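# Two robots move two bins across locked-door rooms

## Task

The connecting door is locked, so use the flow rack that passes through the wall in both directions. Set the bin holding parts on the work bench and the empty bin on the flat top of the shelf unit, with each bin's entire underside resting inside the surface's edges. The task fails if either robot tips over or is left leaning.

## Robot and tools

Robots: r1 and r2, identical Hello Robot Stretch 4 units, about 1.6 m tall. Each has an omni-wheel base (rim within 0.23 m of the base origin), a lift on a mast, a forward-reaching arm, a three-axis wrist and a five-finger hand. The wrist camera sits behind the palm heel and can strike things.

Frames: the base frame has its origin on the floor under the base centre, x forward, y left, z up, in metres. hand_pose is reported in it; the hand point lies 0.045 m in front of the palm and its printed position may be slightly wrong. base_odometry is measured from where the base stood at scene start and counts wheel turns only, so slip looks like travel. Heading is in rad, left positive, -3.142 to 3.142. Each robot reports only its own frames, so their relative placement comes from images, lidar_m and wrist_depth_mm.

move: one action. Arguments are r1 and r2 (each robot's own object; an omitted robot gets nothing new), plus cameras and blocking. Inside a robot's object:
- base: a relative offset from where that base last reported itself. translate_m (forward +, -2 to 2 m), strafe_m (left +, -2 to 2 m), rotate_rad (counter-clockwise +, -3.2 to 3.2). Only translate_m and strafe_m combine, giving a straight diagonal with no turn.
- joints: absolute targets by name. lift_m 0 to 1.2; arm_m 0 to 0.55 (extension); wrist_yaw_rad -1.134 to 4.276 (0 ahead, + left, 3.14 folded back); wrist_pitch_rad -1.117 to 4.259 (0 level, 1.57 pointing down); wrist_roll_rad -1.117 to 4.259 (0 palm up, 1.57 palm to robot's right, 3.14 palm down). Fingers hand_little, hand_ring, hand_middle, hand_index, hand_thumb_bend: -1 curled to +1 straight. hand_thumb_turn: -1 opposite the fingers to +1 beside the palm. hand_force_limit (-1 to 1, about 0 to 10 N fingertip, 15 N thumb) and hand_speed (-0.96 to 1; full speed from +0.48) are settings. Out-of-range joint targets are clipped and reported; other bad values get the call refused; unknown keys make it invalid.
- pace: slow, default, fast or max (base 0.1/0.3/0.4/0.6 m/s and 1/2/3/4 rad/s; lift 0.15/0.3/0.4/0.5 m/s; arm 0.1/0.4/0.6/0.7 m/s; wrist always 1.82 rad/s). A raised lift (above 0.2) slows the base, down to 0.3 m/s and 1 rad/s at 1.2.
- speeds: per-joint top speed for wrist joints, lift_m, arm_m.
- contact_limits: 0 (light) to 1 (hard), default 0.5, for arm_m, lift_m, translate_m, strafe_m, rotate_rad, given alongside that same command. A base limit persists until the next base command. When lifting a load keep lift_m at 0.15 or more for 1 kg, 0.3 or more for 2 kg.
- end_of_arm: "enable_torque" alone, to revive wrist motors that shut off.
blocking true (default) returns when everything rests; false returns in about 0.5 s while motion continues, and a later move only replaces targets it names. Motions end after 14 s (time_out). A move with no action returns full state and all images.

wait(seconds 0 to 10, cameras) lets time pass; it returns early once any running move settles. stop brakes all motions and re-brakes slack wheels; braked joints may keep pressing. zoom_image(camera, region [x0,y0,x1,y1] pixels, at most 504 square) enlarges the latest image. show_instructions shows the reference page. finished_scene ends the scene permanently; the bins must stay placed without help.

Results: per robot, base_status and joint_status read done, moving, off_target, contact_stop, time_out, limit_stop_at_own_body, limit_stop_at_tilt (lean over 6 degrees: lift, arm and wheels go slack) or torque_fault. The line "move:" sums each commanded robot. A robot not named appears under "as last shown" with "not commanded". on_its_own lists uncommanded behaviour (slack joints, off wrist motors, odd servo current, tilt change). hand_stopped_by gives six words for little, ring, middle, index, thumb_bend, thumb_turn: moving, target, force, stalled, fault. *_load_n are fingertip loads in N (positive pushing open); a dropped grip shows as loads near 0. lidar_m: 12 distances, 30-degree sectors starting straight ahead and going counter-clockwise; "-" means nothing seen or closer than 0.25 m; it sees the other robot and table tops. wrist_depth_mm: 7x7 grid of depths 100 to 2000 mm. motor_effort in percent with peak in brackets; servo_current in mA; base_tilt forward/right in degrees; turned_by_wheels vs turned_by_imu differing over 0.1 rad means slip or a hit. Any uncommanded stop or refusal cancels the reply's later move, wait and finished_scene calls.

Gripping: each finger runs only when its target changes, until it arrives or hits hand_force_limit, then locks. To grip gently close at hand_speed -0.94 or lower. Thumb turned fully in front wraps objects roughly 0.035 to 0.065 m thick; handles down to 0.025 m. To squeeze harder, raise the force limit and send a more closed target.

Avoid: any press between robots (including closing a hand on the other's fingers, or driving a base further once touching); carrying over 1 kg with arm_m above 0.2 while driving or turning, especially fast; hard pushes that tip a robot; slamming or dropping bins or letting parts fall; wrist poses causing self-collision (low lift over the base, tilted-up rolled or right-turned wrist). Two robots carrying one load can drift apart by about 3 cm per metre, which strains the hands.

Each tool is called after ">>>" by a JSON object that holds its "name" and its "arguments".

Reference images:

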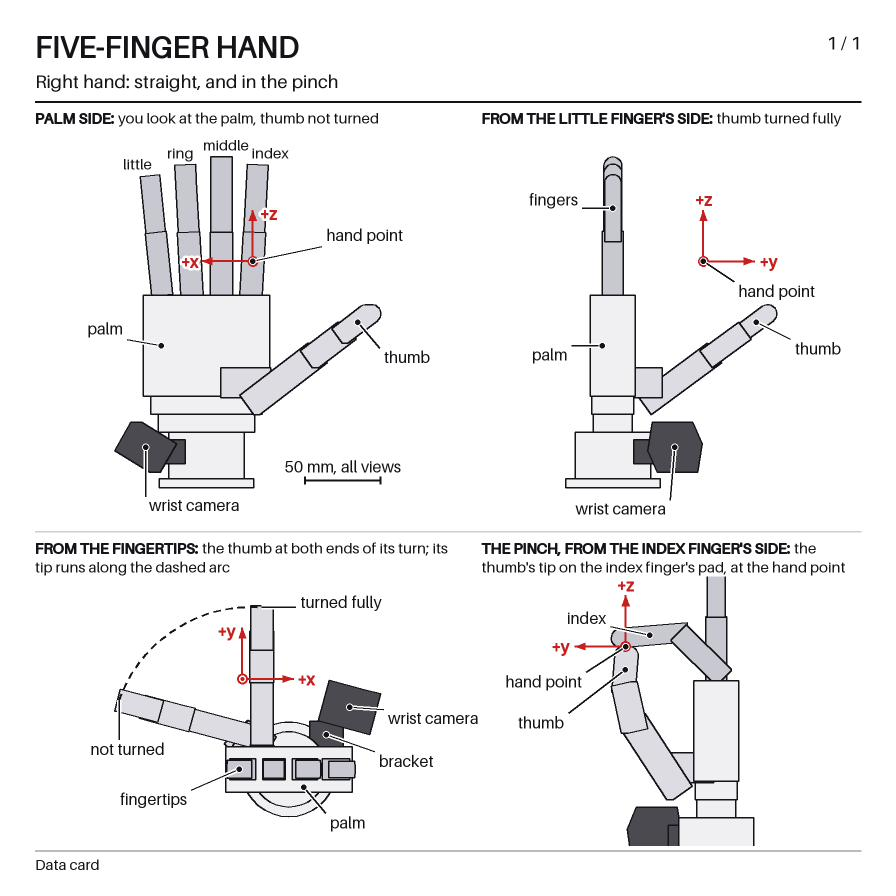

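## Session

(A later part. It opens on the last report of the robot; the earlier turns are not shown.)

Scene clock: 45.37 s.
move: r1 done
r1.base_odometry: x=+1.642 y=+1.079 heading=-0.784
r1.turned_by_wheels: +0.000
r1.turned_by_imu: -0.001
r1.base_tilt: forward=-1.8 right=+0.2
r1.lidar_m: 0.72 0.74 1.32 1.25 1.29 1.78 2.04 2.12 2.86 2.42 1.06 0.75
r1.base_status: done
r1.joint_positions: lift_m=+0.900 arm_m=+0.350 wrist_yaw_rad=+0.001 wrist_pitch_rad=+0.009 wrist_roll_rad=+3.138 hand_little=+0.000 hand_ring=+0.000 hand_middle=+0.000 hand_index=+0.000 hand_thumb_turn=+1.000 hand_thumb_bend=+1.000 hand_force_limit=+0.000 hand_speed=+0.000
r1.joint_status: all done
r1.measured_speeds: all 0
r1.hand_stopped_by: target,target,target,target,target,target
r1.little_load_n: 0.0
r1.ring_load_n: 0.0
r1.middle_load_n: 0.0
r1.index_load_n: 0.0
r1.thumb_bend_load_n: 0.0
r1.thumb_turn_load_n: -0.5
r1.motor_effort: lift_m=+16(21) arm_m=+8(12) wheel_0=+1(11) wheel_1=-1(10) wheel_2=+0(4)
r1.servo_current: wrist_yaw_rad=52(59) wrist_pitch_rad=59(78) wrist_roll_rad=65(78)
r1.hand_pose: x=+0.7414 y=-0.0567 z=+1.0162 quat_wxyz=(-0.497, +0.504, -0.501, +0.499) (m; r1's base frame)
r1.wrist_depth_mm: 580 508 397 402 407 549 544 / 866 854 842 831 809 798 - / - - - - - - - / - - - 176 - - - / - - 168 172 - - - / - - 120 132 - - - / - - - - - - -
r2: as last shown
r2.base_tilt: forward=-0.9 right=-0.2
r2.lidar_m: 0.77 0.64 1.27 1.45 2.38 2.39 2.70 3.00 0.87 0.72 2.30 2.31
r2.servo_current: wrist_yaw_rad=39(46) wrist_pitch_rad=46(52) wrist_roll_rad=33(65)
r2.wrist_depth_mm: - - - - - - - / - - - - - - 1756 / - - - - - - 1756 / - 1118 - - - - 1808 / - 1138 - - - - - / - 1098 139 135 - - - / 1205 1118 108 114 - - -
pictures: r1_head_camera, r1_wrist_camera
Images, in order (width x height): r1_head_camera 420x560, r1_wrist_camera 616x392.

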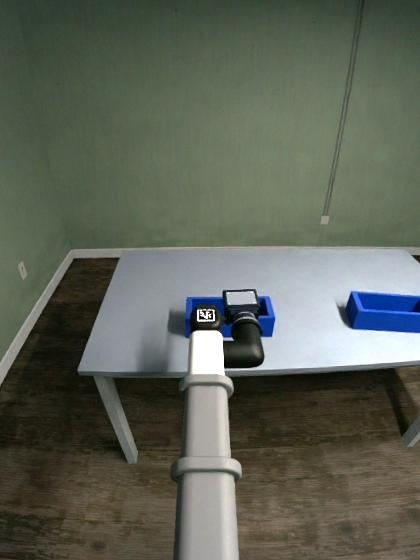

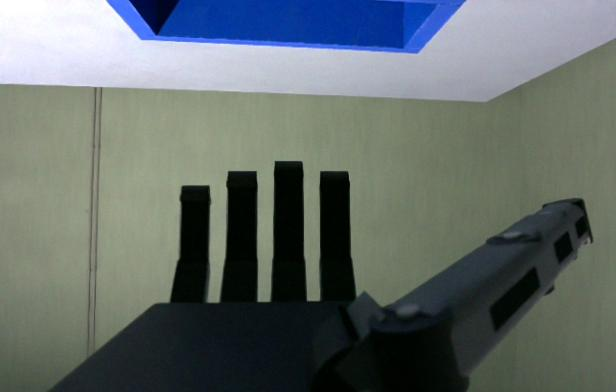

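>>> {"name": "zoom_image", "arguments": {"camera": "r1_head_camera", "region": [170, 280, 290, 350]}}

>>> {"name": "zoom_image", "arguments": {"camera": "r1_head_camera", "region": [60, 330, 420, 400]}}

Scaled by 4.200 from the camera's 420x560 image, which has a finer 1200x1600 frame.

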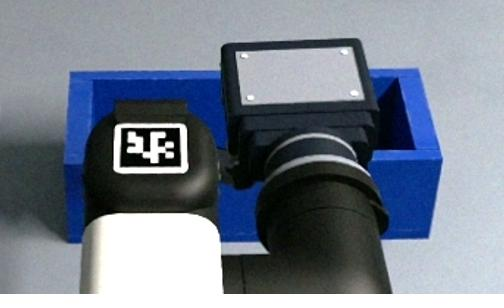

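Scaled by 1.400 from the camera's 420x560 image, which has a finer 1200x1600 frame.

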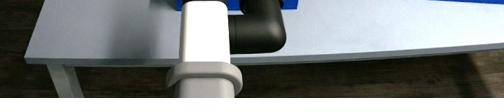

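>>> {"name": "move", "arguments": {"r1": {"base": {"rotate_rad": 0.018}}}}

>>> {"name": "move", "arguments": {"r1": {"base": {"strafe_m": -0.02}, "joints": {"arm_m": 0.45}}}}

>>> {"name": "move", "arguments": {"r1": {"joints": {"lift_m": 0.8, "arm_m": 0.497}}, "cameras": ["r1_head_camera", "r1_wrist_camera", "r1_head_right_camera", "r1_head_left_camera"]}}

>>> {"name": "zoom_image", "arguments": {"camera": "r1_head_camera", "region": [150, 250, 310, 390]}}

Scene clock: 46.73 s.
move: r1 done
r1.base_odometry: x=+1.642 y=+1.079 heading=-0.766
r1.turned_by_wheels: +0.018
r1.turned_by_imu: +0.017
r1.base_tilt: forward=-1.7 right=+0.0
r1.lidar_m: 0.71 0.74 1.29 1.25 1.31 1.81 2.04 2.14 2.90 2.43 1.02 0.76
r1.base_status: done
r1.joint_positions: lift_m=+0.900 arm_m=+0.350 wrist_yaw_rad=+0.001 wrist_pitch_rad=+0.009 wrist_roll_rad=+3.138 hand_little=+0.000 hand_ring=+0.000 hand_middle=+0.000 hand_index=+0.000 hand_thumb_turn=+1.000 hand_thumb_bend=+1.000 hand_force_limit=+0.000 hand_speed=+0.000
r1.joint_status: not commanded
r1.measured_speeds: all 0
r1.hand_stopped_by: target,target,target,target,target,target
r1.little_load_n: 0.0
r1.ring_load_n: 0.0
r1.middle_load_n: 0.0
r1.index_load_n: 0.0
r1.thumb_bend_load_n: 0.0
r1.thumb_turn_load_n: 0.0
r1.motor_effort: lift_m=+16(16) arm_m=+7(8) wheel_0=-1(5) wheel_1=-1(5) wheel_2=+1(6)
r1.servo_current: wrist_yaw_rad=26(52) wrist_pitch_rad=65(72) wrist_roll_rad=39(59)
r1.hand_pose: x=+0.7415 y=-0.0567 z=+1.0162 quat_wxyz=(-0.497, +0.503, -0.501, +0.499) (m; r1's base frame)
r1.wrist_depth_mm: 580 399 397 402 407 544 539 / 878 854 842 831 809 798 - / - - - - - - - / - - - 176 - - - / - - 168 172 - - - / - - 120 132 - - - / - - - - - - -
r2: as last shown
r2.base_tilt: forward=-1.1 right=-0.2
r2.lidar_m: 0.77 0.63 1.28 1.46 2.39 2.41 2.74 3.01 0.90 0.74 2.30 2.30
r2.motor_effort: lift_m=+24(24) arm_m=-4(4) wheel_0=+5(5) wheel_1=+2(2) wheel_2=+7(7)
r2.servo_current: wrist_yaw_rad=39(39) wrist_pitch_rad=46(46) wrist_roll_rad=39(46)
r2.wrist_depth_mm: - - - - - - - / - - - - - - 1756 / - - - - - - 1756 / - 1098 - - - - 1756 / - 1118 - - - - - / - 1098 139 135 - - - / 1205 1118 108 114 - - -
pictures: none

Scene clock: 48.03 s.
move: r1 done
r1.base_odometry: x=+1.628 y=+1.065 heading=-0.766
r1.turned_by_wheels: +0.000
r1.turned_by_imu: +0.000
r1.base_tilt: forward=-1.7 right=+0.0
r1.lidar_m: 0.70 0.74 1.33 1.26 1.32 1.83 2.03 2.13 2.91 2.38 1.03 0.75
r1.base_status: done
r1.joint_positions: lift_m=+0.900 arm_m=+0.450 wrist_yaw_rad=+0.001 wrist_pitch_rad=+0.009 wrist_roll_rad=+3.138 hand_little=+0.000 hand_ring=+0.000 hand_middle=+0.000 hand_index=+0.000 hand_thumb_turn=+1.000 hand_thumb_bend=+1.000 hand_force_limit=+0.000 hand_speed=+0.000
r1.joint_status: all done
r1.measured_speeds: all 0
r1.hand_stopped_by: target,target,target,target,target,target
r1.little_load_n: 0.0
r1.ring_load_n: 0.0
r1.middle_load_n: 0.0
r1.index_load_n: 0.0
r1.thumb_bend_load_n: 0.0
r1.thumb_turn_load_n: -0.5
r1.motor_effort: lift_m=+16(16) arm_m=+8(11) wheel_0=+2(9) wheel_1=+2(8) wheel_2=+0(2)
r1.servo_current: wrist_yaw_rad=52(59) wrist_pitch_rad=65(91) wrist_roll_rad=39(72)
r1.hand_pose: x=+0.8414 y=-0.0567 z=+1.0162 quat_wxyz=(-0.497, +0.503, -0.501, +0.499) (m; r1's base frame)
r1.wrist_depth_mm: 574 574 569 559 554 549 539 / - 723 - - 820 809 - / - - - - - - - / - - 175 176 - - - / - - 169 172 - - - / - - 120 132 - - - / - - - - - - -
r2.base_odometry: x=+0.004 y=-0.600 heading=-0.392
r2.turned_by_wheels: +0.000
r2.turned_by_imu: +0.000
r2.base_tilt: forward=-1.3 right=-0.4
r2.lidar_m: 0.77 0.63 1.25 1.46 2.40 2.39 2.73 3.01 0.87 0.71 2.26 2.30
r2.base_status: not commanded
r2.joint_positions: lift_m=+1.000 arm_m=+0.000 wrist_yaw_rad=+0.002 wrist_pitch_rad=+0.004 wrist_roll_rad=+0.000 hand_little=+1.000 hand_ring=+1.000 hand_middle=+1.000 hand_index=+1.000 hand_thumb_turn=+1.000 hand_thumb_bend=+1.000 hand_force_limit=+0.000 hand_speed=-0.800
r2.joint_status: not commanded
r2.measured_speeds: all 0
r2.hand_stopped_by: target,target,target,target,target,target
r2.little_load_n: 0.0
r2.ring_load_n: 0.0
r2.middle_load_n: 0.5
r2.index_load_n: 0.0
r2.thumb_bend_load_n: 0.0
r2.thumb_turn_load_n: 0.0
r2.motor_effort: lift_m=+24(24) arm_m=-4(4) wheel_0=+5(5) wheel_1=+2(2) wheel_2=+6(6)
r2.servo_current: wrist_yaw_rad=39(39) wrist_pitch_rad=46(52) wrist_roll_rad=59(59)
r2.hand_pose: x=+0.3929 y=-0.1178 z=+1.2371 quat_wxyz=(+0.498, +0.501, +0.502, +0.499) (m; r2's base frame)
r2.wrist_depth_mm: - - - - - - - / - - - - - - 1756 / - - - - - - 1808 / - 1098 - - - - 1756 / - 1118 - - - - - / - 1098 139 135 - - - / 1205 1118 108 114 - - -
pictures: none

Scene clock: 49.47 s.
move: r1 done
r1.base_odometry: x=+1.628 y=+1.065 heading=-0.766
r1.turned_by_wheels: +0.000
r1.turned_by_imu: -0.001
r1.base_tilt: forward=-1.8 right=+0.4
r1.lidar_m: 0.71 0.76 1.32 1.27 1.33 1.85 2.03 2.14 2.93 2.36 1.02 0.74
r1.base_status: not commanded
r1.joint_positions: lift_m=+0.800 arm_m=+0.497 wrist_yaw_rad=+0.001 wrist_pitch_rad=+0.009 wrist_roll_rad=+3.138 hand_little=+0.000 hand_ring=+0.000 hand_middle=+0.000 hand_index=+0.000 hand_thumb_turn=+1.000 hand_thumb_bend=+1.000 hand_force_limit=+0.000 hand_speed=+0.000
r1.joint_status: all done
r1.measured_speeds: all 0
r1.hand_stopped_by: target,target,target,target,target,target
r1.little_load_n: 0.0
r1.ring_load_n: 0.0
r1.middle_load_n: 0.0
r1.index_load_n: 0.0
r1.thumb_bend_load_n: 0.0
r1.thumb_turn_load_n: 0.0
r1.motor_effort: lift_m=+16(17) arm_m=+8(11) wheel_0=+2(2) wheel_1=+2(2) wheel_2=+0(1)
r1.servo_current: wrist_yaw_rad=20(65) wrist_pitch_rad=65(78) wrist_roll_rad=39(65)
r1.hand_pose: x=+0.8884 y=-0.0567 z=+0.9162 quat_wxyz=(-0.497, +0.503, -0.501, +0.499) (m; r1's base frame)
r1.wrist_depth_mm: 173 148 147 146 149 151 153 / 535 243 247 252 256 253 521 / - - - 723 - - - / - - 174 175 - - - / - - 168 171 - - - / - - 120 132 - - - / - - - - - - -
r2: as last shown
r2.base_tilt: forward=-1.1 right=-0.3
r2.lidar_m: 0.77 0.62 1.26 1.45 2.39 2.40 2.71 3.00 0.88 0.72 2.28 2.30
r2.middle_load_n: 0.0
r2.servo_current: wrist_yaw_rad=33(46) wrist_pitch_rad=52(52) wrist_roll_rad=20(52)
r2.wrist_depth_mm: - - - - - - - / - - - - - - 1808 / - - - - - - 1708 / - 1098 - - - - 1756 / - 1118 - - - - - / - 1098 139 135 - - - / 1205 1098 108 114 - - -
pictures: r1_head_camera, r1_head_left_camera, r1_head_right_camera, r1_wrist_camera
Images, in order (width x height): r1_head_camera 420x560, r1_head_left_camera 420x672, r1_head_right_camera 420x672, r1_wrist_camera 616x392.

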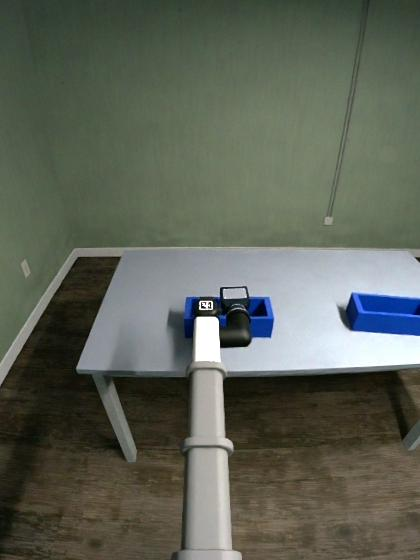

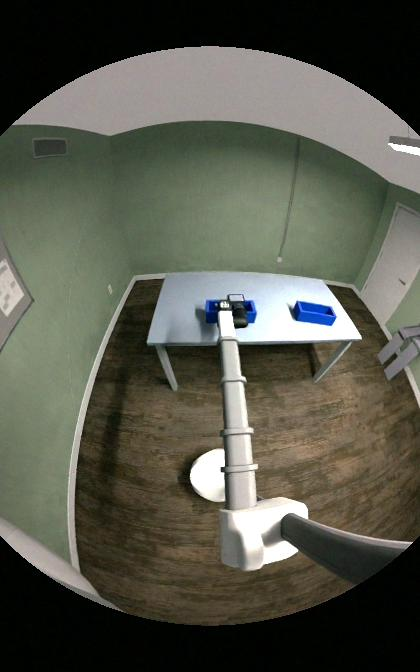

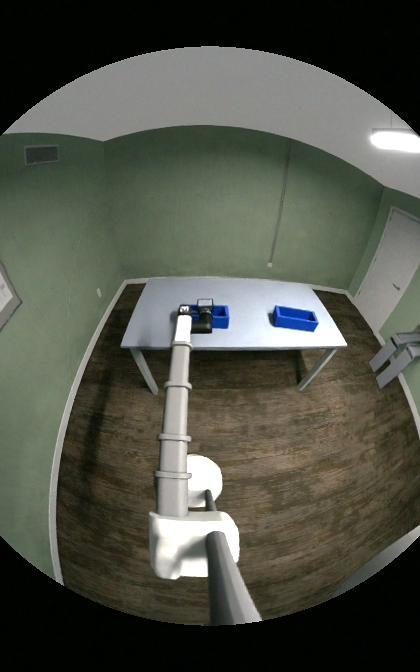

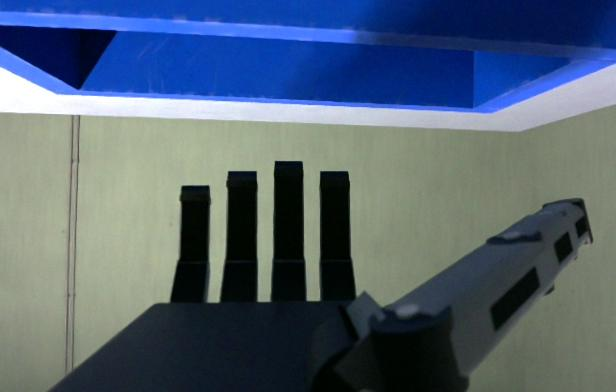

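Scaled by 3.150 from the camera's 420x560 image, which has a finer 1200x1600 frame.

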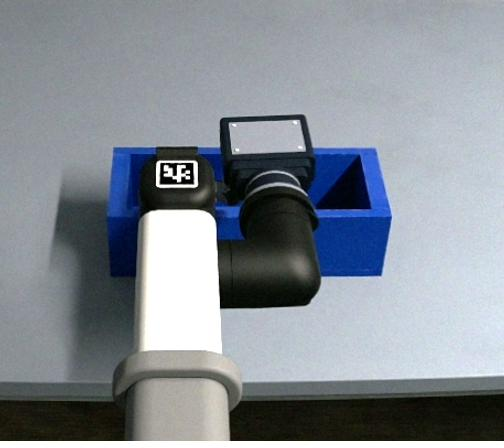

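>>> {"name": "move", "arguments": {"r1": {"joints": {"lift_m": 0.74}, "pace": "slow", "contact_limits": {"lift_m": 0.2}}, "cameras": ["r1_head_camera", "r1_wrist_camera"]}}

>>> {"name": "zoom_image", "arguments": {"camera": "r1_head_camera", "region": [170, 270, 290, 370]}}

Scene clock: 51.20 s.
move: r1 done
r1.base_odometry: x=+1.628 y=+1.065 heading=-0.766
r1.turned_by_wheels: +0.000
r1.turned_by_imu: -0.001
r1.base_tilt: forward=-1.9 right=+0.1
r1.lidar_m: 0.68 0.74 1.32 1.26 1.33 1.84 2.05 2.13 2.89 2.36 1.03 0.73
r1.base_status: not commanded
r1.joint_positions: lift_m=+0.740 arm_m=+0.497 wrist_yaw_rad=+0.001 wrist_pitch_rad=+0.009 wrist_roll_rad=+3.138 hand_little=+0.000 hand_ring=+0.000 hand_middle=+0.000 hand_index=+0.000 hand_thumb_turn=+1.000 hand_thumb_bend=+1.000 hand_force_limit=+0.000 hand_speed=+0.000
r1.joint_status: all done
r1.measured_speeds: all 0
r1.hand_stopped_by: target,target,target,target,target,target
r1.little_load_n: 0.0
r1.ring_load_n: -0.5
r1.middle_load_n: 0.0
r1.index_load_n: 0.0
r1.thumb_bend_load_n: 0.0
r1.thumb_turn_load_n: 0.0
r1.motor_effort: lift_m=+16(17) arm_m=+8(8) wheel_0=+2(2) wheel_1=+2(2) wheel_2=+0(0)
r1.servo_current: wrist_yaw_rad=39(52) wrist_pitch_rad=59(91) wrist_roll_rad=39(65)
r1.contact_limits: lift_m 0.2
r1.hand_pose: x=+0.8884 y=-0.0567 z=+0.8562 quat_wxyz=(-0.497, +0.503, -0.501, +0.499) (m; r1's base frame)
r1.wrist_depth_mm: 137 139 142 145 148 151 153 / 137 139 142 145 148 150 153 / 137 139 142 144 147 150 153 / - 240 173 173 - - 153 / - - 168 171 - - - / - - 120 132 - - - / - - - - - - -
r2: as last shown
r2.base_tilt: forward=-1.1 right=-0.4
r2.lidar_m: 0.78 0.64 1.27 1.44 2.39 2.39 2.72 2.99 0.87 0.72 2.28 2.31
r2.thumb_turn_load_n: 0.5
r2.servo_current: wrist_yaw_rad=39(46) wrist_pitch_rad=52(52) wrist_roll_rad=52(59)
r2.wrist_depth_mm: - - - - - - - / - - - - - - 1756 / - - - - - - 1756 / - 1118 - - - - 1756 / - 1138 - - - - - / - 1098 139 135 - - - / 1205 1098 108 114 - - -
pictures: r1_head_camera, r1_wrist_camera
Images, in order (width x height): r1_head_camera 420x560, r1_wrist_camera 616x392.

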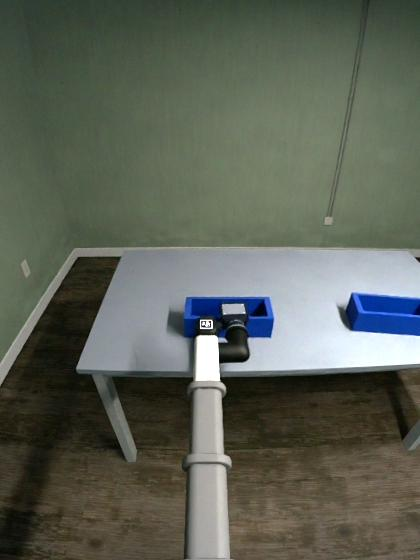

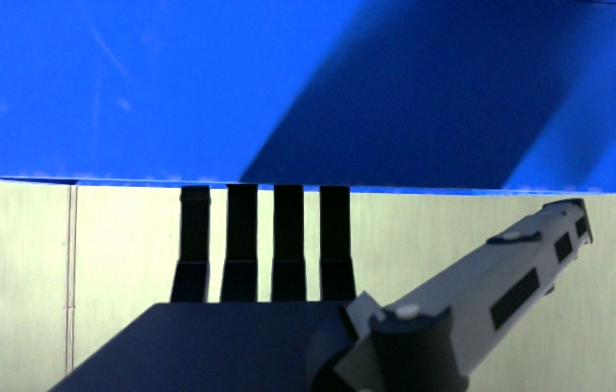

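Scaled by 4.200 from the camera's 420x560 image, which has a finer 1200x1600 frame.

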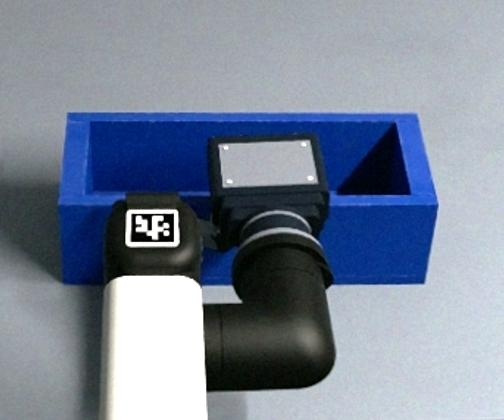

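>>> {"name": "move", "arguments": {"r1": {"joints": {"lift_m": 0.713}, "pace": "slow", "contact_limits": {"lift_m": 0.2}}, "cameras": ["r1_head_camera", "r1_wrist_camera"]}}

>>> {"name": "zoom_image", "arguments": {"camera": "r1_head_camera", "region": [170, 270, 290, 370]}}

Scene clock: 52.43 s.
move: r1 done
r1.base_odometry: x=+1.628 y=+1.065 heading=-0.766
r1.turned_by_wheels: +0.000
r1.turned_by_imu: -0.001
r1.base_tilt: forward=-1.7 right=+0.3
r1.lidar_m: 0.70 0.74 1.31 1.26 1.32 1.84 2.04 2.11 2.92 2.39 1.02 0.75
r1.base_status: not commanded
r1.joint_positions: lift_m=+0.713 arm_m=+0.497 wrist_yaw_rad=+0.001 wrist_pitch_rad=+0.009 wrist_roll_rad=+3.138 hand_little=+0.000 hand_ring=+0.000 hand_middle=+0.000 hand_index=+0.000 hand_thumb_turn=+1.000 hand_thumb_bend=+1.000 hand_force_limit=+0.000 hand_speed=+0.000
r1.joint_status: all done
r1.measured_speeds: all 0
r1.hand_stopped_by: target,target,target,target,target,target
r1.little_load_n: 0.0
r1.ring_load_n: 0.0
r1.middle_load_n: 0.0
r1.index_load_n: 0.0
r1.thumb_bend_load_n: 0.0
r1.thumb_turn_load_n: -0.5
r1.motor_effort: lift_m=+16(16) arm_m=+8(8) wheel_0=+2(2) wheel_1=+2(2) wheel_2=+0(0)
r1.servo_current: wrist_yaw_rad=39(65) wrist_pitch_rad=59(72) wrist_roll_rad=65(65)
r1.contact_limits: lift_m 0.2
r1.hand_pose: x=+0.8884 y=-0.0567 z=+0.8292 quat_wxyz=(-0.497, +0.503, -0.501, +0.499) (m; r1's base frame)
r1.wrist_depth_mm: 136 139 142 145 147 147 145 / 136 139 142 145 148 151 153 / 137 139 142 144 147 150 153 / 136 139 141 144 147 150 152 / 136 138 142 145 147 148 - / - - 120 132 - - - / - - - - - - -
r2: as last shown
r2.base_tilt: forward=-1.3 right=-0.2
r2.lidar_m: 0.74 0.61 1.28 1.45 2.38 2.40 2.72 3.01 0.85 0.72 2.29 2.30
r2.thumb_turn_load_n: 0.0
r2.servo_current: wrist_yaw_rad=33(39) wrist_pitch_rad=46(52) wrist_roll_rad=33(52)
r2.wrist_depth_mm: - - - - - - - / - - - - - - 1808 / - - - - - - 1756 / - 1118 - - - - 1756 / - 1138 - - - - - / - 1118 139 135 - - - / 1205 1098 108 114 - - -
pictures: r1_head_camera, r1_wrist_camera
Images, in order (width x height): r1_head_camera 420x560, r1_wrist_camera 616x392.

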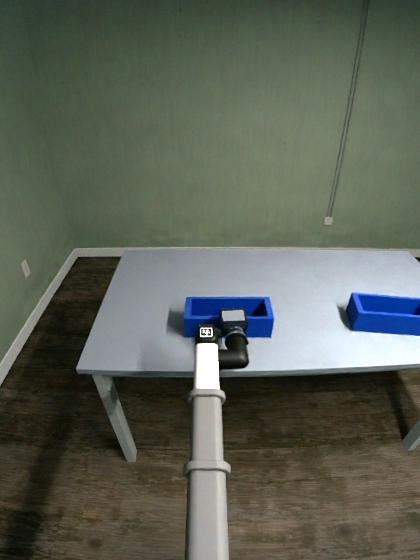

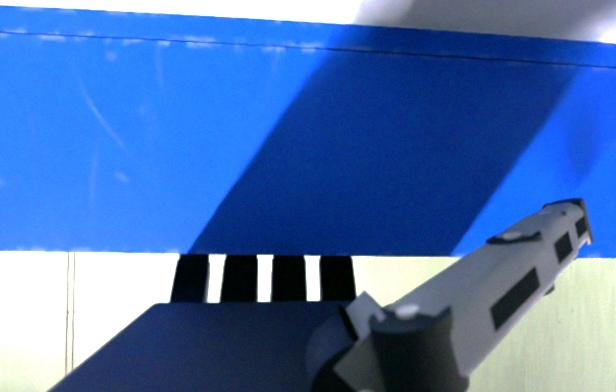

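Scaled by 4.200 from the camera's 420x560 image, which has a finer 1200x1600 frame.

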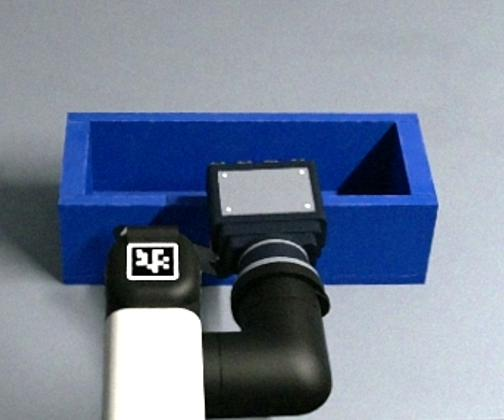

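>>> {"name": "move", "arguments": {"r1": {"joints": {"arm_m": 0.485, "hand_thumb_bend": 0.45}, "pace": "slow", "contact_limits": {"arm_m": 0.0}}, "cameras": ["r1_wrist_camera"]}}

>>> {"name": "move", "arguments": {"r1": {"joints": {"hand_thumb_turn": -1.0}, "pace": "slow"}, "cameras": ["r1_wrist_camera", "r1_head_camera"]}}

Scene clock: 53.70 s.
move: r1 done
r1.base_odometry: x=+1.628 y=+1.065 heading=-0.766
r1.turned_by_wheels: +0.000
r1.turned_by_imu: -0.001
r1.base_tilt: forward=-1.7 right=+0.2
r1.lidar_m: 0.70 0.73 1.31 1.27 1.33 1.85 2.04 2.12 2.90 2.38 1.02 0.73
r1.base_status: not commanded
r1.joint_positions: lift_m=+0.713 arm_m=+0.485 wrist_yaw_rad=+0.001 wrist_pitch_rad=+0.009 wrist_roll_rad=+3.138 hand_little=+0.000 hand_ring=+0.000 hand_middle=+0.000 hand_index=+0.000 hand_thumb_turn=+1.000 hand_thumb_bend=+0.450 hand_force_limit=+0.000 hand_speed=+0.000
r1.joint_status: all done
r1.measured_speeds: all 0
r1.hand_stopped_by: target,target,target,target,target,target
r1.little_load_n: 0.0
r1.ring_load_n: 0.0
r1.middle_load_n: 0.0
r1.index_load_n: 0.0
r1.thumb_bend_load_n: 0.0
r1.thumb_turn_load_n: -0.5
r1.motor_effort: lift_m=+16(16) arm_m=-8(11) wheel_0=+2(2) wheel_1=+2(2) wheel_2=+0(0)
r1.servo_current: wrist_yaw_rad=72(72) wrist_pitch_rad=72(72) wrist_roll_rad=46(72)
r1.contact_limits: arm_m 0; lift_m 0.2
r1.hand_pose: x=+0.8772 y=-0.0567 z=+0.8292 quat_wxyz=(-0.497, +0.503, -0.501, +0.499) (m; r1's base frame)
r1.wrist_depth_mm: 146 149 152 155 149 147 154 / 147 151 153 156 159 162 165 / 147 150 153 156 158 162 164 / 147 150 153 155 158 162 164 / 147 150 160 157 158 118 - / - - 120 132 - - - / - - - - - - -
r2: as last shown
r2.base_tilt: forward=-1.1 right=-0.3
r2.lidar_m: 0.76 0.63 1.26 1.49 2.39 2.38 2.75 2.99 0.87 0.73 2.31 2.32
r2.little_load_n: 0.5
r2.servo_current: wrist_yaw_rad=39(39) wrist_pitch_rad=46(52) wrist_roll_rad=39(52)
r2.wrist_depth_mm: - - - - - - - / - - - - - - 1756 / - - - - - - 1756 / - 1098 - - - - 1756 / - 1138 - - - - - / - 1118 139 135 - - - / 1205 1098 108 114 - - -
pictures: r1_wrist_camera
Images, in order (width x height): r1_wrist_camera 616x392.

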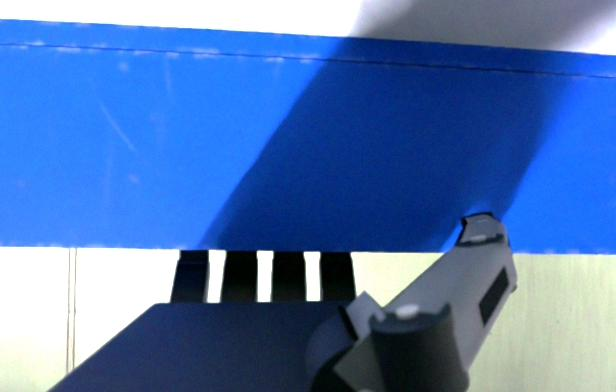

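Scene clock: 55.23 s.
move: r1 done
r1.base_odometry: x=+1.628 y=+1.065 heading=-0.766
r1.turned_by_wheels: +0.000
r1.turned_by_imu: -0.001
r1.base_tilt: forward=-1.7 right=+0.1
r1.lidar_m: 0.71 0.76 1.33 1.26 1.31 1.84 2.03 2.15 2.92 2.37 1.02 0.73
r1.base_status: not commanded
r1.joint_positions: lift_m=+0.713 arm_m=+0.485 wrist_yaw_rad=+0.001 wrist_pitch_rad=+0.009 wrist_roll_rad=+3.138 hand_little=+0.000 hand_ring=+0.000 hand_middle=+0.000 hand_index=+0.000 hand_thumb_turn=-1.000 hand_thumb_bend=+0.450 hand_force_limit=+0.000 hand_speed=+0.000
r1.joint_status: all done
r1.measured_speeds: all 0
r1.hand_stopped_by: target,target,target,target,target,target
r1.little_load_n: 0.0
r1.ring_load_n: 0.0
r1.middle_load_n: 0.0
r1.index_load_n: 0.0
r1.thumb_bend_load_n: 0.0
r1.thumb_turn_load_n: 0.0
r1.motor_effort: lift_m=+16(16) arm_m=-8(9) wheel_0=+2(2) wheel_1=+2(2) wheel_2=+0(0)
r1.servo_current: wrist_yaw_rad=39(52) wrist_pitch_rad=39(72) wrist_roll_rad=26(72)
r1.contact_limits: arm_m 0; lift_m 0.2
r1.hand_pose: x=+0.8772 y=-0.0567 z=+0.8292 quat_wxyz=(-0.497, +0.503, -0.501, +0.499) (m; r1's base frame)
r1.wrist_depth_mm: 146 149 152 155 149 147 154 / 147 150 153 156 159 162 165 / 147 150 153 135 158 162 165 / 146 150 153 154 159 162 164 / 147 149 160 - 160 163 164 / - - 120 - - - - / - - - - - - -
r2: as last shown
r2.base_tilt: forward=-1.1 right=-0.2
r2.lidar_m: 0.76 0.64 1.29 1.46 2.40 2.40 2.69 2.99 0.89 0.72 2.30 2.30
r2.little_load_n: 0.0
r2.servo_current: wrist_yaw_rad=39(46) wrist_pitch_rad=39(52) wrist_roll_rad=39(59)
r2.wrist_depth_mm: - - - - - - - / - - - - - - 1756 / - - - - - - 1756 / - 1118 - - - - 1808 / - 1118 - - - - - / - 1098 139 135 - - - / 1229 1098 108 114 - - -
pictures: r1_head_camera, r1_wrist_camera
Images, in order (width x height): r1_head_camera 420x560, r1_wrist_camera 616x392.

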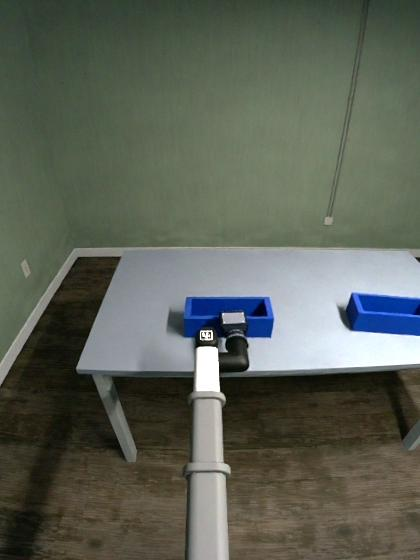

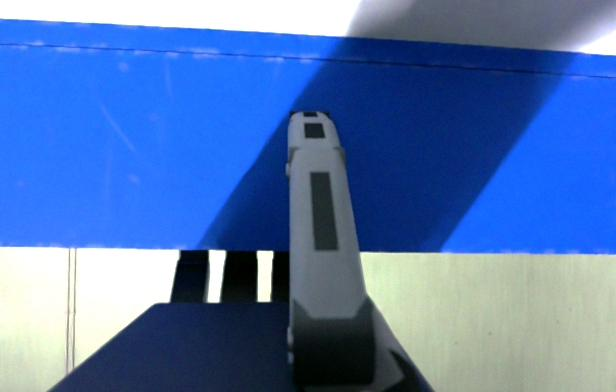

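>>> {"name": "move", "arguments": {"r1": {"joints": {"arm_m": 0.495, "hand_speed": -0.9, "hand_force_limit": -0.2}, "pace": "slow", "contact_limits": {"arm_m": 0.0}}, "cameras": []}}

>>> {"name": "move", "arguments": {"r1": {"joints": {"hand_index": -0.6, "hand_middle": -0.6, "hand_ring": -0.6, "hand_little": -0.6}, "pace": "slow"}, "cameras": ["r1_wrist_camera", "r1_head_camera"]}}

>>> {"name": "zoom_image", "arguments": {"camera": "r1_head_camera", "region": [170, 270, 290, 370]}}

Scene clock: 56.67 s.
move: r1 done
r1.base_odometry: x=+1.628 y=+1.065 heading=-0.766
r1.turned_by_wheels: +0.000
r1.turned_by_imu: -0.001
r1.base_tilt: forward=-1.7 right=+0.1
r1.lidar_m: 0.71 0.74 1.32 1.27 1.34 1.84 2.04 2.14 2.91 2.37 1.01 0.73
r1.base_status: not commanded
r1.joint_positions: lift_m=+0.713 arm_m=+0.495 wrist_yaw_rad=+0.001 wrist_pitch_rad=+0.009 wrist_roll_rad=+3.138 hand_little=+0.000 hand_ring=+0.000 hand_middle=+0.000 hand_index=+0.000 hand_thumb_turn=-1.000 hand_thumb_bend=+0.450 hand_force_limit=-0.200 hand_speed=-0.900
r1.joint_status: all done
r1.measured_speeds: all 0
r1.hand_stopped_by: target,target,target,target,target,target
r1.little_load_n: 0.0
r1.ring_load_n: 0.0
r1.middle_load_n: 0.0
r1.index_load_n: 0.0
r1.thumb_bend_load_n: 0.0
r1.thumb_turn_load_n: 0.0
r1.motor_effort: lift_m=+16(16) arm_m=+9(9) wheel_0=+2(2) wheel_1=+2(2) wheel_2=+0(0)
r1.servo_current: wrist_yaw_rad=52(59) wrist_pitch_rad=72(78) wrist_roll_rad=46(59)
r1.contact_limits: arm_m 0; lift_m 0.2
r1.hand_pose: x=+0.8864 y=-0.0567 z=+0.8292 quat_wxyz=(-0.497, +0.503, -0.501, +0.499) (m; r1's base frame)
r1.wrist_depth_mm: 145 148 151 153 149 147 154 / 146 149 151 153 156 159 161 / 146 148 151 135 156 159 161 / 146 148 151 152 156 159 161 / 146 148 160 - 156 160 160 / - - 120 - - - - / - - - - - - -
r2: as last shown
r2.base_tilt: forward=-1.1 right=-0.3
r2.lidar_m: 0.79 0.63 1.27 1.43 2.41 2.39 2.70 3.01 0.89 0.73 2.29 2.30
r2.servo_current: wrist_yaw_rad=46(46) wrist_pitch_rad=46(52) wrist_roll_rad=59(59)
r2.wrist_depth_mm: - - - - - - - / - - - - - - 1756 / - - - - - - 1808 / - 1118 - - - - 1756 / - 1138 - - - - - / - 1098 139 135 - - - / 1229 1098 108 114 - - -
pictures: none
No camera images: "cameras" was empty.

Scene clock: 59.00 s.
move: r1 off_target
r1.base_odometry: x=+1.628 y=+1.065 heading=-0.766
r1.turned_by_wheels: +0.000
r1.turned_by_imu: -0.001
r1.base_tilt: forward=-1.8 right=+0.1
r1.lidar_m: 0.71 0.76 1.34 1.27 1.33 1.84 2.03 2.14 2.92 2.38 1.02 0.74
r1.base_status: not commanded
r1.joint_positions: lift_m=+0.713 arm_m=+0.495 wrist_yaw_rad=+0.001 wrist_pitch_rad=+0.009 wrist_roll_rad=+3.138 hand_little=-0.259 hand_ring=-0.213 hand_middle=-0.194 hand_index=-0.193 hand_thumb_turn=-1.000 hand_thumb_bend=+0.452 hand_force_limit=-0.200 hand_speed=-0.900
r1.joint_status: hand_little off_target (ended at -0.259, target -0.600); hand_ring off_target (ended at -0.213, target -0.600); hand_middle off_target (ended at -0.194, target -0.600); hand_index off_target (ended at -0.193, target -0.600)
r1.measured_speeds: all 0
r1.hand_stopped_by: force,force,force,force,target,target
r1.little_load_n: 3.0
r1.ring_load_n: 0.0
r1.middle_load_n: 1.0
r1.index_load_n: 5.5
r1.thumb_bend_load_n: 5.5
r1.thumb_turn_load_n: 1.5
r1.motor_effort: lift_m=+16(16) arm_m=+9(9) wheel_0=+2(2) wheel_1=+2(2) wheel_2=+0(0)
r1.servo_current: wrist_yaw_rad=46(59) wrist_pitch_rad=39(85) wrist_roll_rad=46(65)
r1.contact_limits: arm_m 0; lift_m 0.2
r1.hand_pose: x=+0.8864 y=-0.0567 z=+0.8293 quat_wxyz=(-0.497, +0.503, -0.501, +0.499) (m; r1's base frame)
r1.wrist_depth_mm: 145 148 151 154 151 148 146 / 144 148 151 154 158 162 164 / 143 146 150 125 156 160 163 / 141 145 148 150 155 158 160 / - 143 148 - 154 158 159 / - - 120 - - - - / - - - - - - -
r2: as last shown
r2.lidar_m: 0.77 0.64 1.29 1.45 2.40 2.40 2.72 2.99 0.86 0.71 2.30 2.30
r2.motor_effort: lift_m=+24(24) arm_m=-4(4) wheel_0=+5(5) wheel_1=+2(2) wheel_2=+6(7)
r2.servo_current: wrist_yaw_rad=39(46) wrist_pitch_rad=46(59) wrist_roll_rad=46(59)
r2.wrist_depth_mm: - - - - - - - / - - - - - - 1756 / - - - - - - 1756 / - 1098 - - - - 1808 / - 1138 - - - - - / - 1118 139 135 - - - / 1205 1098 108 114 - - -
pictures: r1_head_camera, r1_wrist_camera
Images, in order (width x height): r1_head_camera 420x560, r1_wrist_camera 616x392.

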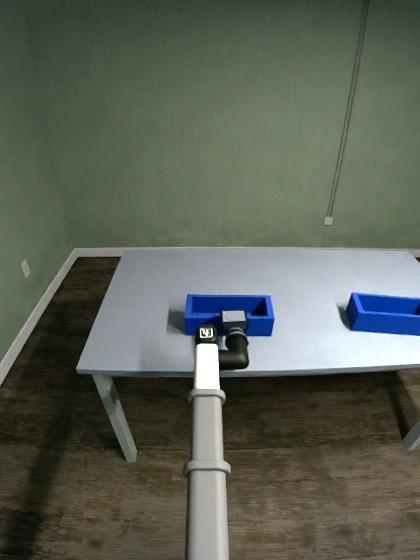

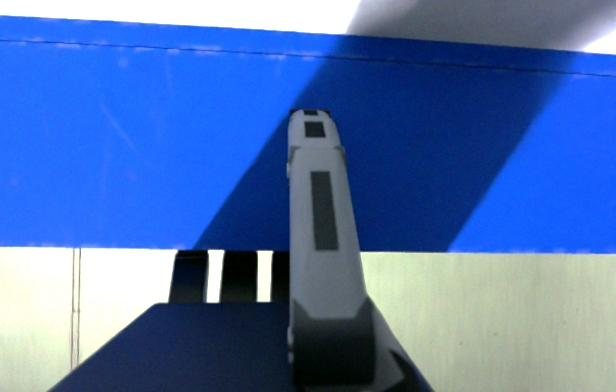

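Scaled by 4.200 from the camera's 420x560 image, which has a finer 1200x1600 frame.

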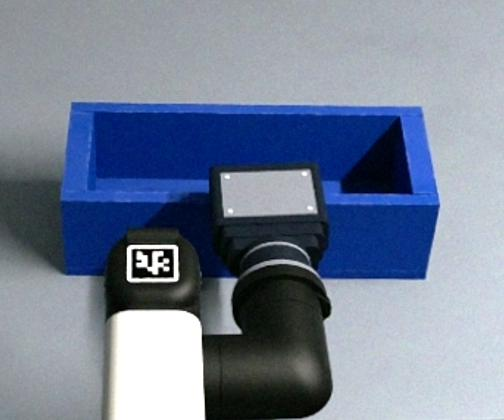

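>>> {"name": "move", "arguments": {"r1": {"joints": {"hand_force_limit": 0.6, "hand_index": -0.8, "hand_middle": -0.8, "hand_ring": -0.8, "hand_little": -0.8}, "pace": "slow"}, "cameras": ["r1_wrist_camera"]}}

>>> {"name": "move", "arguments": {"r1": {"joints": {"lift_m": 0.74}, "pace": "slow", "contact_limits": {"lift_m": 0.4}}, "cameras": ["r1_wrist_camera", "r1_head_camera"]}}

>>> {"name": "zoom_image", "arguments": {"camera": "r1_head_camera", "region": [170, 270, 290, 370]}}

Scene clock: 61.80 s.
move: r1 off_target
r1.base_odometry: x=+1.628 y=+1.065 heading=-0.766
r1.turned_by_wheels: +0.000
r1.turned_by_imu: -0.001
r1.base_tilt: forward=-1.8 right=+0.1
r1.lidar_m: 0.71 0.75 1.31 1.28 1.32 1.86 2.03 2.13 2.90 2.38 1.02 0.75
r1.base_status: not commanded
r1.joint_positions: lift_m=+0.713 arm_m=+0.495 wrist_yaw_rad=+0.001 wrist_pitch_rad=+0.008 wrist_roll_rad=+3.138 hand_little=-0.799 hand_ring=-0.359 hand_middle=-0.237 hand_index=-0.265 hand_thumb_turn=-1.000 hand_thumb_bend=+0.456 hand_force_limit=+0.600 hand_speed=-0.900
r1.joint_status: hand_ring off_target (ended at -0.359, target -0.800); hand_middle off_target (ended at -0.237, target -0.800); hand_index off_target (ended at -0.265, target -0.800); the others done
r1.measured_speeds: all 0
r1.hand_stopped_by: target,force,force,force,target,target
r1.little_load_n: 4.0
r1.ring_load_n: 0.0
r1.middle_load_n: 0.5
r1.index_load_n: 7.5
r1.thumb_bend_load_n: 15.5
r1.thumb_turn_load_n: 4.0
r1.motor_effort: lift_m=+16(16) arm_m=+8(9) wheel_0=+2(2) wheel_1=+2(2) wheel_2=+0(0)
r1.servo_current: wrist_yaw_rad=33(72) wrist_pitch_rad=59(72) wrist_roll_rad=52(78)
r1.contact_limits: arm_m 0; lift_m 0.2
r1.hand_pose: x=+0.8865 y=-0.0567 z=+0.8294 quat_wxyz=(-0.497, +0.503, -0.501, +0.499) (m; r1's base frame)
r1.wrist_depth_mm: 146 147 148 159 148 149 158 / 147 154 168 185 198 202 220 / 115 125 137 116 163 181 200 / 104 107 115 - 134 148 163 / - 146 117 - - 229 196 / 183 190 132 - - 236 - / 167 - - - - - -
r2.base_odometry: x=+0.004 y=-0.600 heading=-0.392
r2.turned_by_wheels: +0.000
r2.turned_by_imu: +0.000
r2.base_tilt: forward=-1.1 right=-0.3
r2.lidar_m: 0.77 0.61 1.27 1.48 2.41 2.41 2.71 3.02 0.86 0.72 2.29 2.32
r2.base_status: not commanded
r2.joint_positions: lift_m=+1.000 arm_m=+0.000 wrist_yaw_rad=+0.002 wrist_pitch_rad=+0.004 wrist_roll_rad=+0.000 hand_little=+1.000 hand_ring=+1.000 hand_middle=+1.000 hand_index=+1.000 hand_thumb_turn=+1.000 hand_thumb_bend=+1.000 hand_force_limit=+0.000 hand_speed=-0.800
r2.joint_status: not commanded
r2.measured_speeds: all 0
r2.hand_stopped_by: target,target,target,target,target,target
r2.little_load_n: 0.0
r2.ring_load_n: 0.0
r2.middle_load_n: 0.0
r2.index_load_n: 0.0
r2.thumb_bend_load_n: 0.0
r2.thumb_turn_load_n: 0.0
r2.motor_effort: lift_m=+24(24) arm_m=-4(4) wheel_0=+5(5) wheel_1=+2(2) wheel_2=+6(6)
r2.servo_current: wrist_yaw_rad=46(46) wrist_pitch_rad=33(59) wrist_roll_rad=33(59)
r2.hand_pose: x=+0.3929 y=-0.1178 z=+1.2371 quat_wxyz=(+0.498, +0.501, +0.502, +0.499) (m; r2's base frame)
r2.wrist_depth_mm: - - - - - - - / - - - - - - 1756 / - - - - - - 1756 / - 1118 - - - - 1756 / - 1138 - - - - - / - 1118 139 135 - - - / 1205 1098 108 114 - - -
pictures: r1_wrist_camera
Images, in order (width x height): r1_wrist_camera 616x392.

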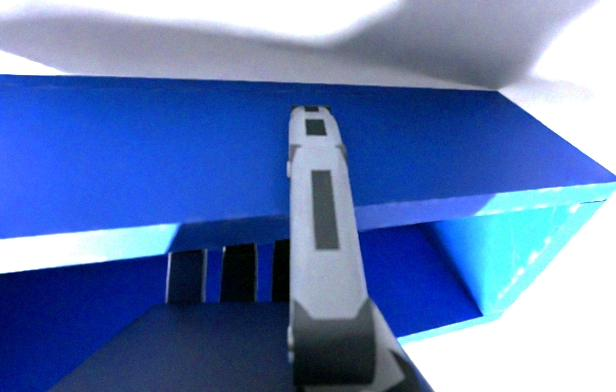

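Scene clock: 62.83 s.
move: r1 done
r1.base_odometry: x=+1.628 y=+1.065 heading=-0.766
r1.turned_by_wheels: +0.000
r1.turned_by_imu: +0.000
r1.base_tilt: forward=-1.8 right=+0.0
r1.lidar_m: 0.71 0.74 1.31 1.27 1.32 1.84 2.03 2.13 2.92 2.38 1.03 0.74
r1.base_status: not commanded
r1.joint_positions: lift_m=+0.740 arm_m=+0.495 wrist_yaw_rad=+0.001 wrist_pitch_rad=+0.008 wrist_roll_rad=+3.138 hand_little=-0.799 hand_ring=-0.359 hand_middle=-0.237 hand_index=-0.265 hand_thumb_turn=-1.000 hand_thumb_bend=+0.456 hand_force_limit=+0.600 hand_speed=-0.900
r1.joint_status: all done
r1.measured_speeds: all 0
r1.hand_stopped_by: target,force,force,force,target,target
r1.little_load_n: 3.5
r1.ring_load_n: 0.0
r1.middle_load_n: 0.5
r1.index_load_n: 7.5
r1.thumb_bend_load_n: 15.0
r1.thumb_turn_load_n: 4.0
r1.motor_effort: lift_m=+24(24) arm_m=+9(9) wheel_0=+2(2) wheel_1=+2(2) wheel_2=+0(1)
r1.servo_current: wrist_yaw_rad=39(59) wrist_pitch_rad=59(72) wrist_roll_rad=46(59)
r1.contact_limits: arm_m 0; lift_m 0.4
r1.hand_pose: x=+0.8865 y=-0.0567 z=+0.8558 quat_wxyz=(-0.497, +0.503, -0.501, +0.499) (m; r1's base frame)
r1.wrist_depth_mm: 203 205 206 206 206 206 206 / 145 154 168 256 279 278 306 / 115 125 137 116 163 181 195 / 104 107 115 - 135 148 163 / - 147 117 - - 229 196 / 184 189 132 - - 236 - / 167 - - - - - -
r2: as last shown
r2.base_tilt: forward=-1.0 right=-0.5
r2.lidar_m: 0.75 0.64 1.27 1.47 2.41 2.39 2.73 2.98 0.85 0.71 2.26 2.31
r2.servo_current: wrist_yaw_rad=39(46) wrist_pitch_rad=39(59) wrist_roll_rad=33(59)
r2.wrist_depth_mm: - - - - - - - / - - - - - - 1756 / - - - - - - 1808 / - 1118 - - - - 1808 / - 1138 - - - - - / - 1098 139 135 - - - / 1205 1098 108 114 - - -
pictures: r1_head_camera, r1_wrist_camera
Images, in order (width x height): r1_head_camera 420x560, r1_wrist_camera 616x392.

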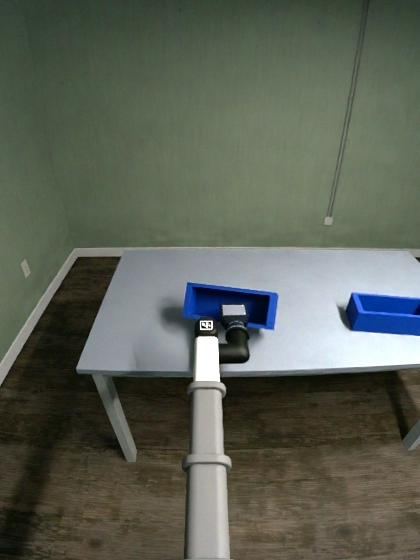

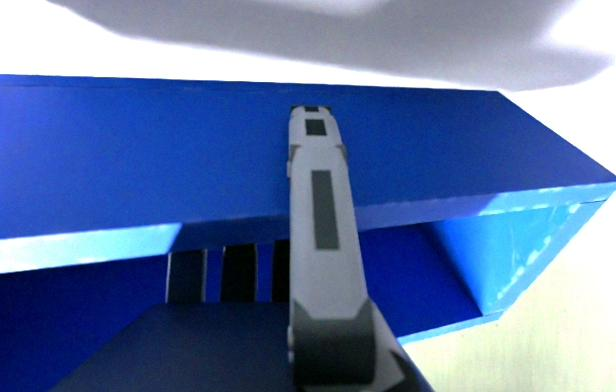

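Scaled by 4.200 from the camera's 420x560 image, which has a finer 1200x1600 frame.

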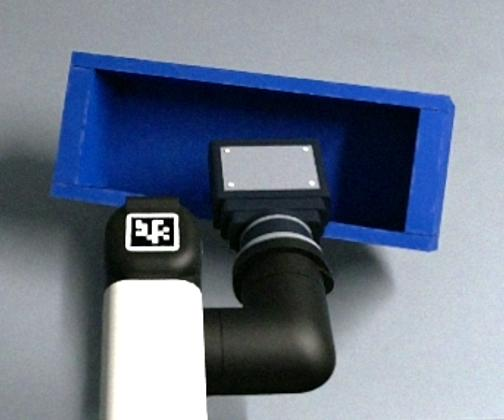

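>>> {"name": "move", "arguments": {"r1": {"joints": {"lift_m": 0.718}, "pace": "slow", "contact_limits": {"lift_m": 0.1}}, "cameras": ["r1_head_camera"]}}

>>> {"name": "zoom_image", "arguments": {"camera": "r1_head_camera", "region": [170, 270, 290, 370]}}

>>> {"name": "move", "arguments": {"r1": {"joints": {"hand_speed": -0.95, "hand_index": -0.2, "hand_middle": -0.2, "hand_ring": -0.2, "hand_little": -0.2}, "pace": "slow"}, "cameras": ["r1_wrist_camera", "r1_head_camera"]}}

>>> {"name": "zoom_image", "arguments": {"camera": "r1_head_camera", "region": [170, 270, 290, 370]}}

Scene clock: 64.30 s.
move: r1 done
r1.base_odometry: x=+1.628 y=+1.065 heading=-0.766
r1.turned_by_wheels: +0.000
r1.turned_by_imu: -0.001
r1.base_tilt: forward=-1.8 right=+0.1
r1.lidar_m: 0.71 0.74 1.33 1.27 1.33 1.86 2.04 2.13 2.90 2.38 1.02 0.74
r1.base_status: not commanded
r1.joint_positions: lift_m=+0.718 arm_m=+0.495 wrist_yaw_rad=+0.001 wrist_pitch_rad=+0.008 wrist_roll_rad=+3.138 hand_little=-0.799 hand_ring=-0.359 hand_middle=-0.237 hand_index=-0.265 hand_thumb_turn=-1.000 hand_thumb_bend=+0.456 hand_force_limit=+0.600 hand_speed=-0.900
r1.joint_status: all done
r1.measured_speeds: all 0
r1.hand_stopped_by: target,force,force,force,target,target
r1.little_load_n: 4.0
r1.ring_load_n: 0.0
r1.middle_load_n: 0.5
r1.index_load_n: 7.5
r1.thumb_bend_load_n: 15.5
r1.thumb_turn_load_n: 4.0
r1.motor_effort: lift_m=+17(22) arm_m=+8(9) wheel_0=+2(2) wheel_1=+2(2) wheel_2=+0(0)
r1.servo_current: wrist_yaw_rad=39(65) wrist_pitch_rad=52(85) wrist_roll_rad=39(65)
r1.contact_limits: arm_m 0; lift_m 0.1
r1.hand_pose: x=+0.8865 y=-0.0567 z=+0.8344 quat_wxyz=(-0.497, +0.503, -0.501, +0.499) (m; r1's base frame)
r1.wrist_depth_mm: 157 158 159 170 160 159 159 / 147 153 168 198 199 216 236 / 115 125 137 116 163 181 195 / 104 107 115 - 135 148 164 / - 146 117 - - 229 196 / 184 189 131 - - 236 - / 167 - - - - - -
r2: as last shown
r2.base_tilt: forward=-1.1 right=-0.3
r2.lidar_m: 0.77 0.64 1.27 1.46 2.40 2.38 2.74 3.00 0.86 0.72 2.28 2.33
r2.servo_current: wrist_yaw_rad=39(46) wrist_pitch_rad=39(52) wrist_roll_rad=26(52)
r2.wrist_depth_mm: - - - - - - - / - - - - - - 1708 / - - - - - - 1756 / - 1098 - - - - 1756 / - 1118 - - - - - / - 1098 139 135 - - - / 1205 1098 108 114 - - -
pictures: r1_head_camera
Images, in order (width x height): r1_head_camera 420x560.

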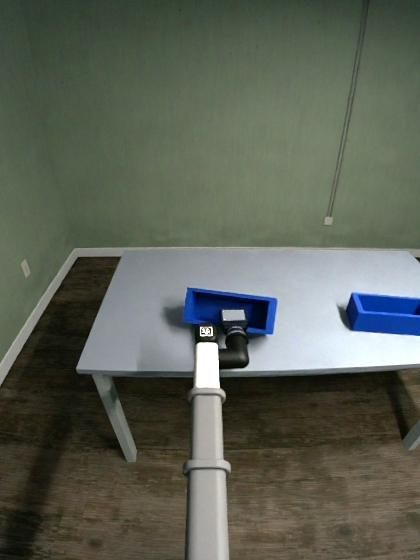

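Scaled by 4.200 from the camera's 420x560 image, which has a finer 1200x1600 frame.

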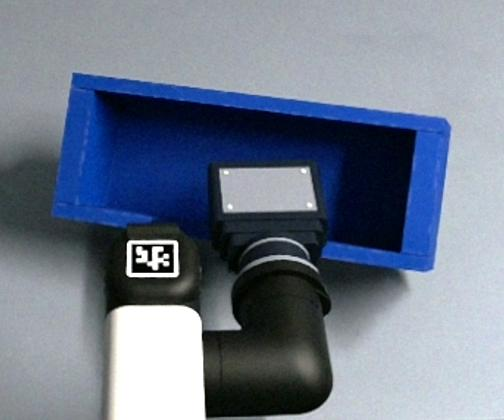

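Scene clock: 69.00 s.
move: r1 done
r1.base_odometry: x=+1.628 y=+1.065 heading=-0.766
r1.turned_by_wheels: +0.000
r1.turned_by_imu: -0.002
r1.base_tilt: forward=-1.7 right=+0.1
r1.lidar_m: 0.70 0.75 1.33 1.26 1.33 1.85 2.05 2.13 2.90 2.38 1.01 0.74
r1.base_status: not commanded
r1.joint_positions: lift_m=+0.718 arm_m=+0.495 wrist_yaw_rad=+0.001 wrist_pitch_rad=+0.008 wrist_roll_rad=+3.138 hand_little=-0.200 hand_ring=-0.200 hand_middle=-0.199 hand_index=-0.199 hand_thumb_turn=-1.000 hand_thumb_bend=+0.452 hand_force_limit=+0.600 hand_speed=-0.950
r1.joint_status: all done
r1.measured_speeds: all 0
r1.hand_stopped_by: target,target,target,target,target,target
r1.little_load_n: 0.0
r1.ring_load_n: 0.0
r1.middle_load_n: 5.5
r1.index_load_n: 3.0
r1.thumb_bend_load_n: 3.5
r1.thumb_turn_load_n: -3.0
r1.motor_effort: lift_m=+17(17) arm_m=+8(9) wheel_0=+2(2) wheel_1=+2(2) wheel_2=+0(1)
r1.servo_current: wrist_yaw_rad=13(65) wrist_pitch_rad=39(78) wrist_roll_rad=46(72)
r1.contact_limits: arm_m 0; lift_m 0.1
r1.hand_pose: x=+0.8865 y=-0.0567 z=+0.8344 quat_wxyz=(-0.497, +0.503, -0.501, +0.499) (m; r1's base frame)
r1.wrist_depth_mm: 149 151 153 156 157 155 153 / 148 150 153 154 157 159 160 / 147 148 151 126 155 157 158 / 145 147 149 150 154 155 157 / - 146 156 - 152 - 155 / - - 120 - - - - / - - - - - - -
r2: as last shown
r2.turned_by_imu: +0.001
r2.base_tilt: forward=-1.3 right=-0.3
r2.lidar_m: 0.75 0.64 1.27 1.44 2.37 2.39 2.73 3.01 0.84 0.71 2.27 2.31
r2.ring_load_n: -0.5
r2.servo_current: wrist_yaw_rad=39(46) wrist_pitch_rad=39(59) wrist_roll_rad=39(72)
r2.wrist_depth_mm: - - - - - - - / - - - - - - 1756 / - - - - - - 1756 / - 1098 - - - - 1808 / - 1138 - - - - - / - 1098 139 135 - - - / 1205 1098 108 114 - - -
pictures: r1_head_camera, r1_wrist_camera
Images, in order (width x height): r1_head_camera 420x560, r1_wrist_camera 616x392.

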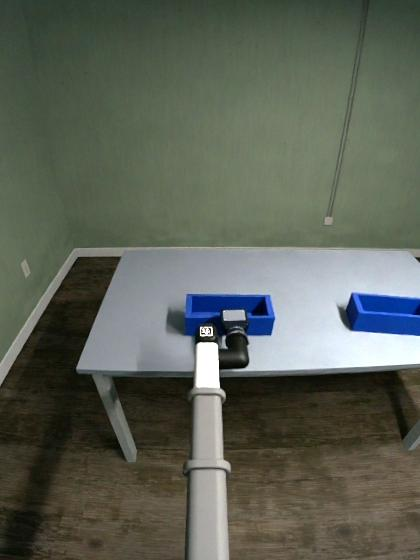

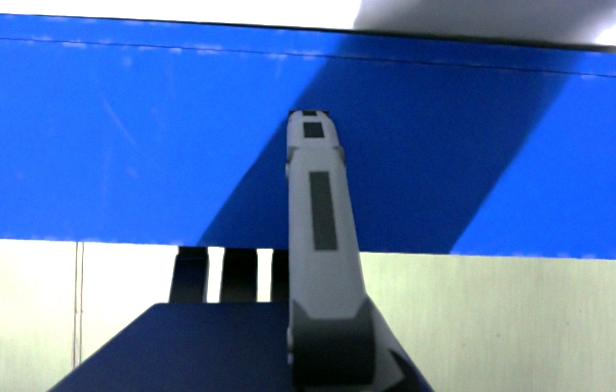

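Scaled by 4.200 from the camera's 420x560 image, which has a finer 1200x1600 frame.

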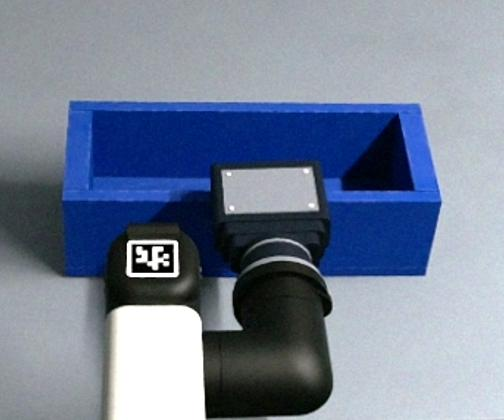

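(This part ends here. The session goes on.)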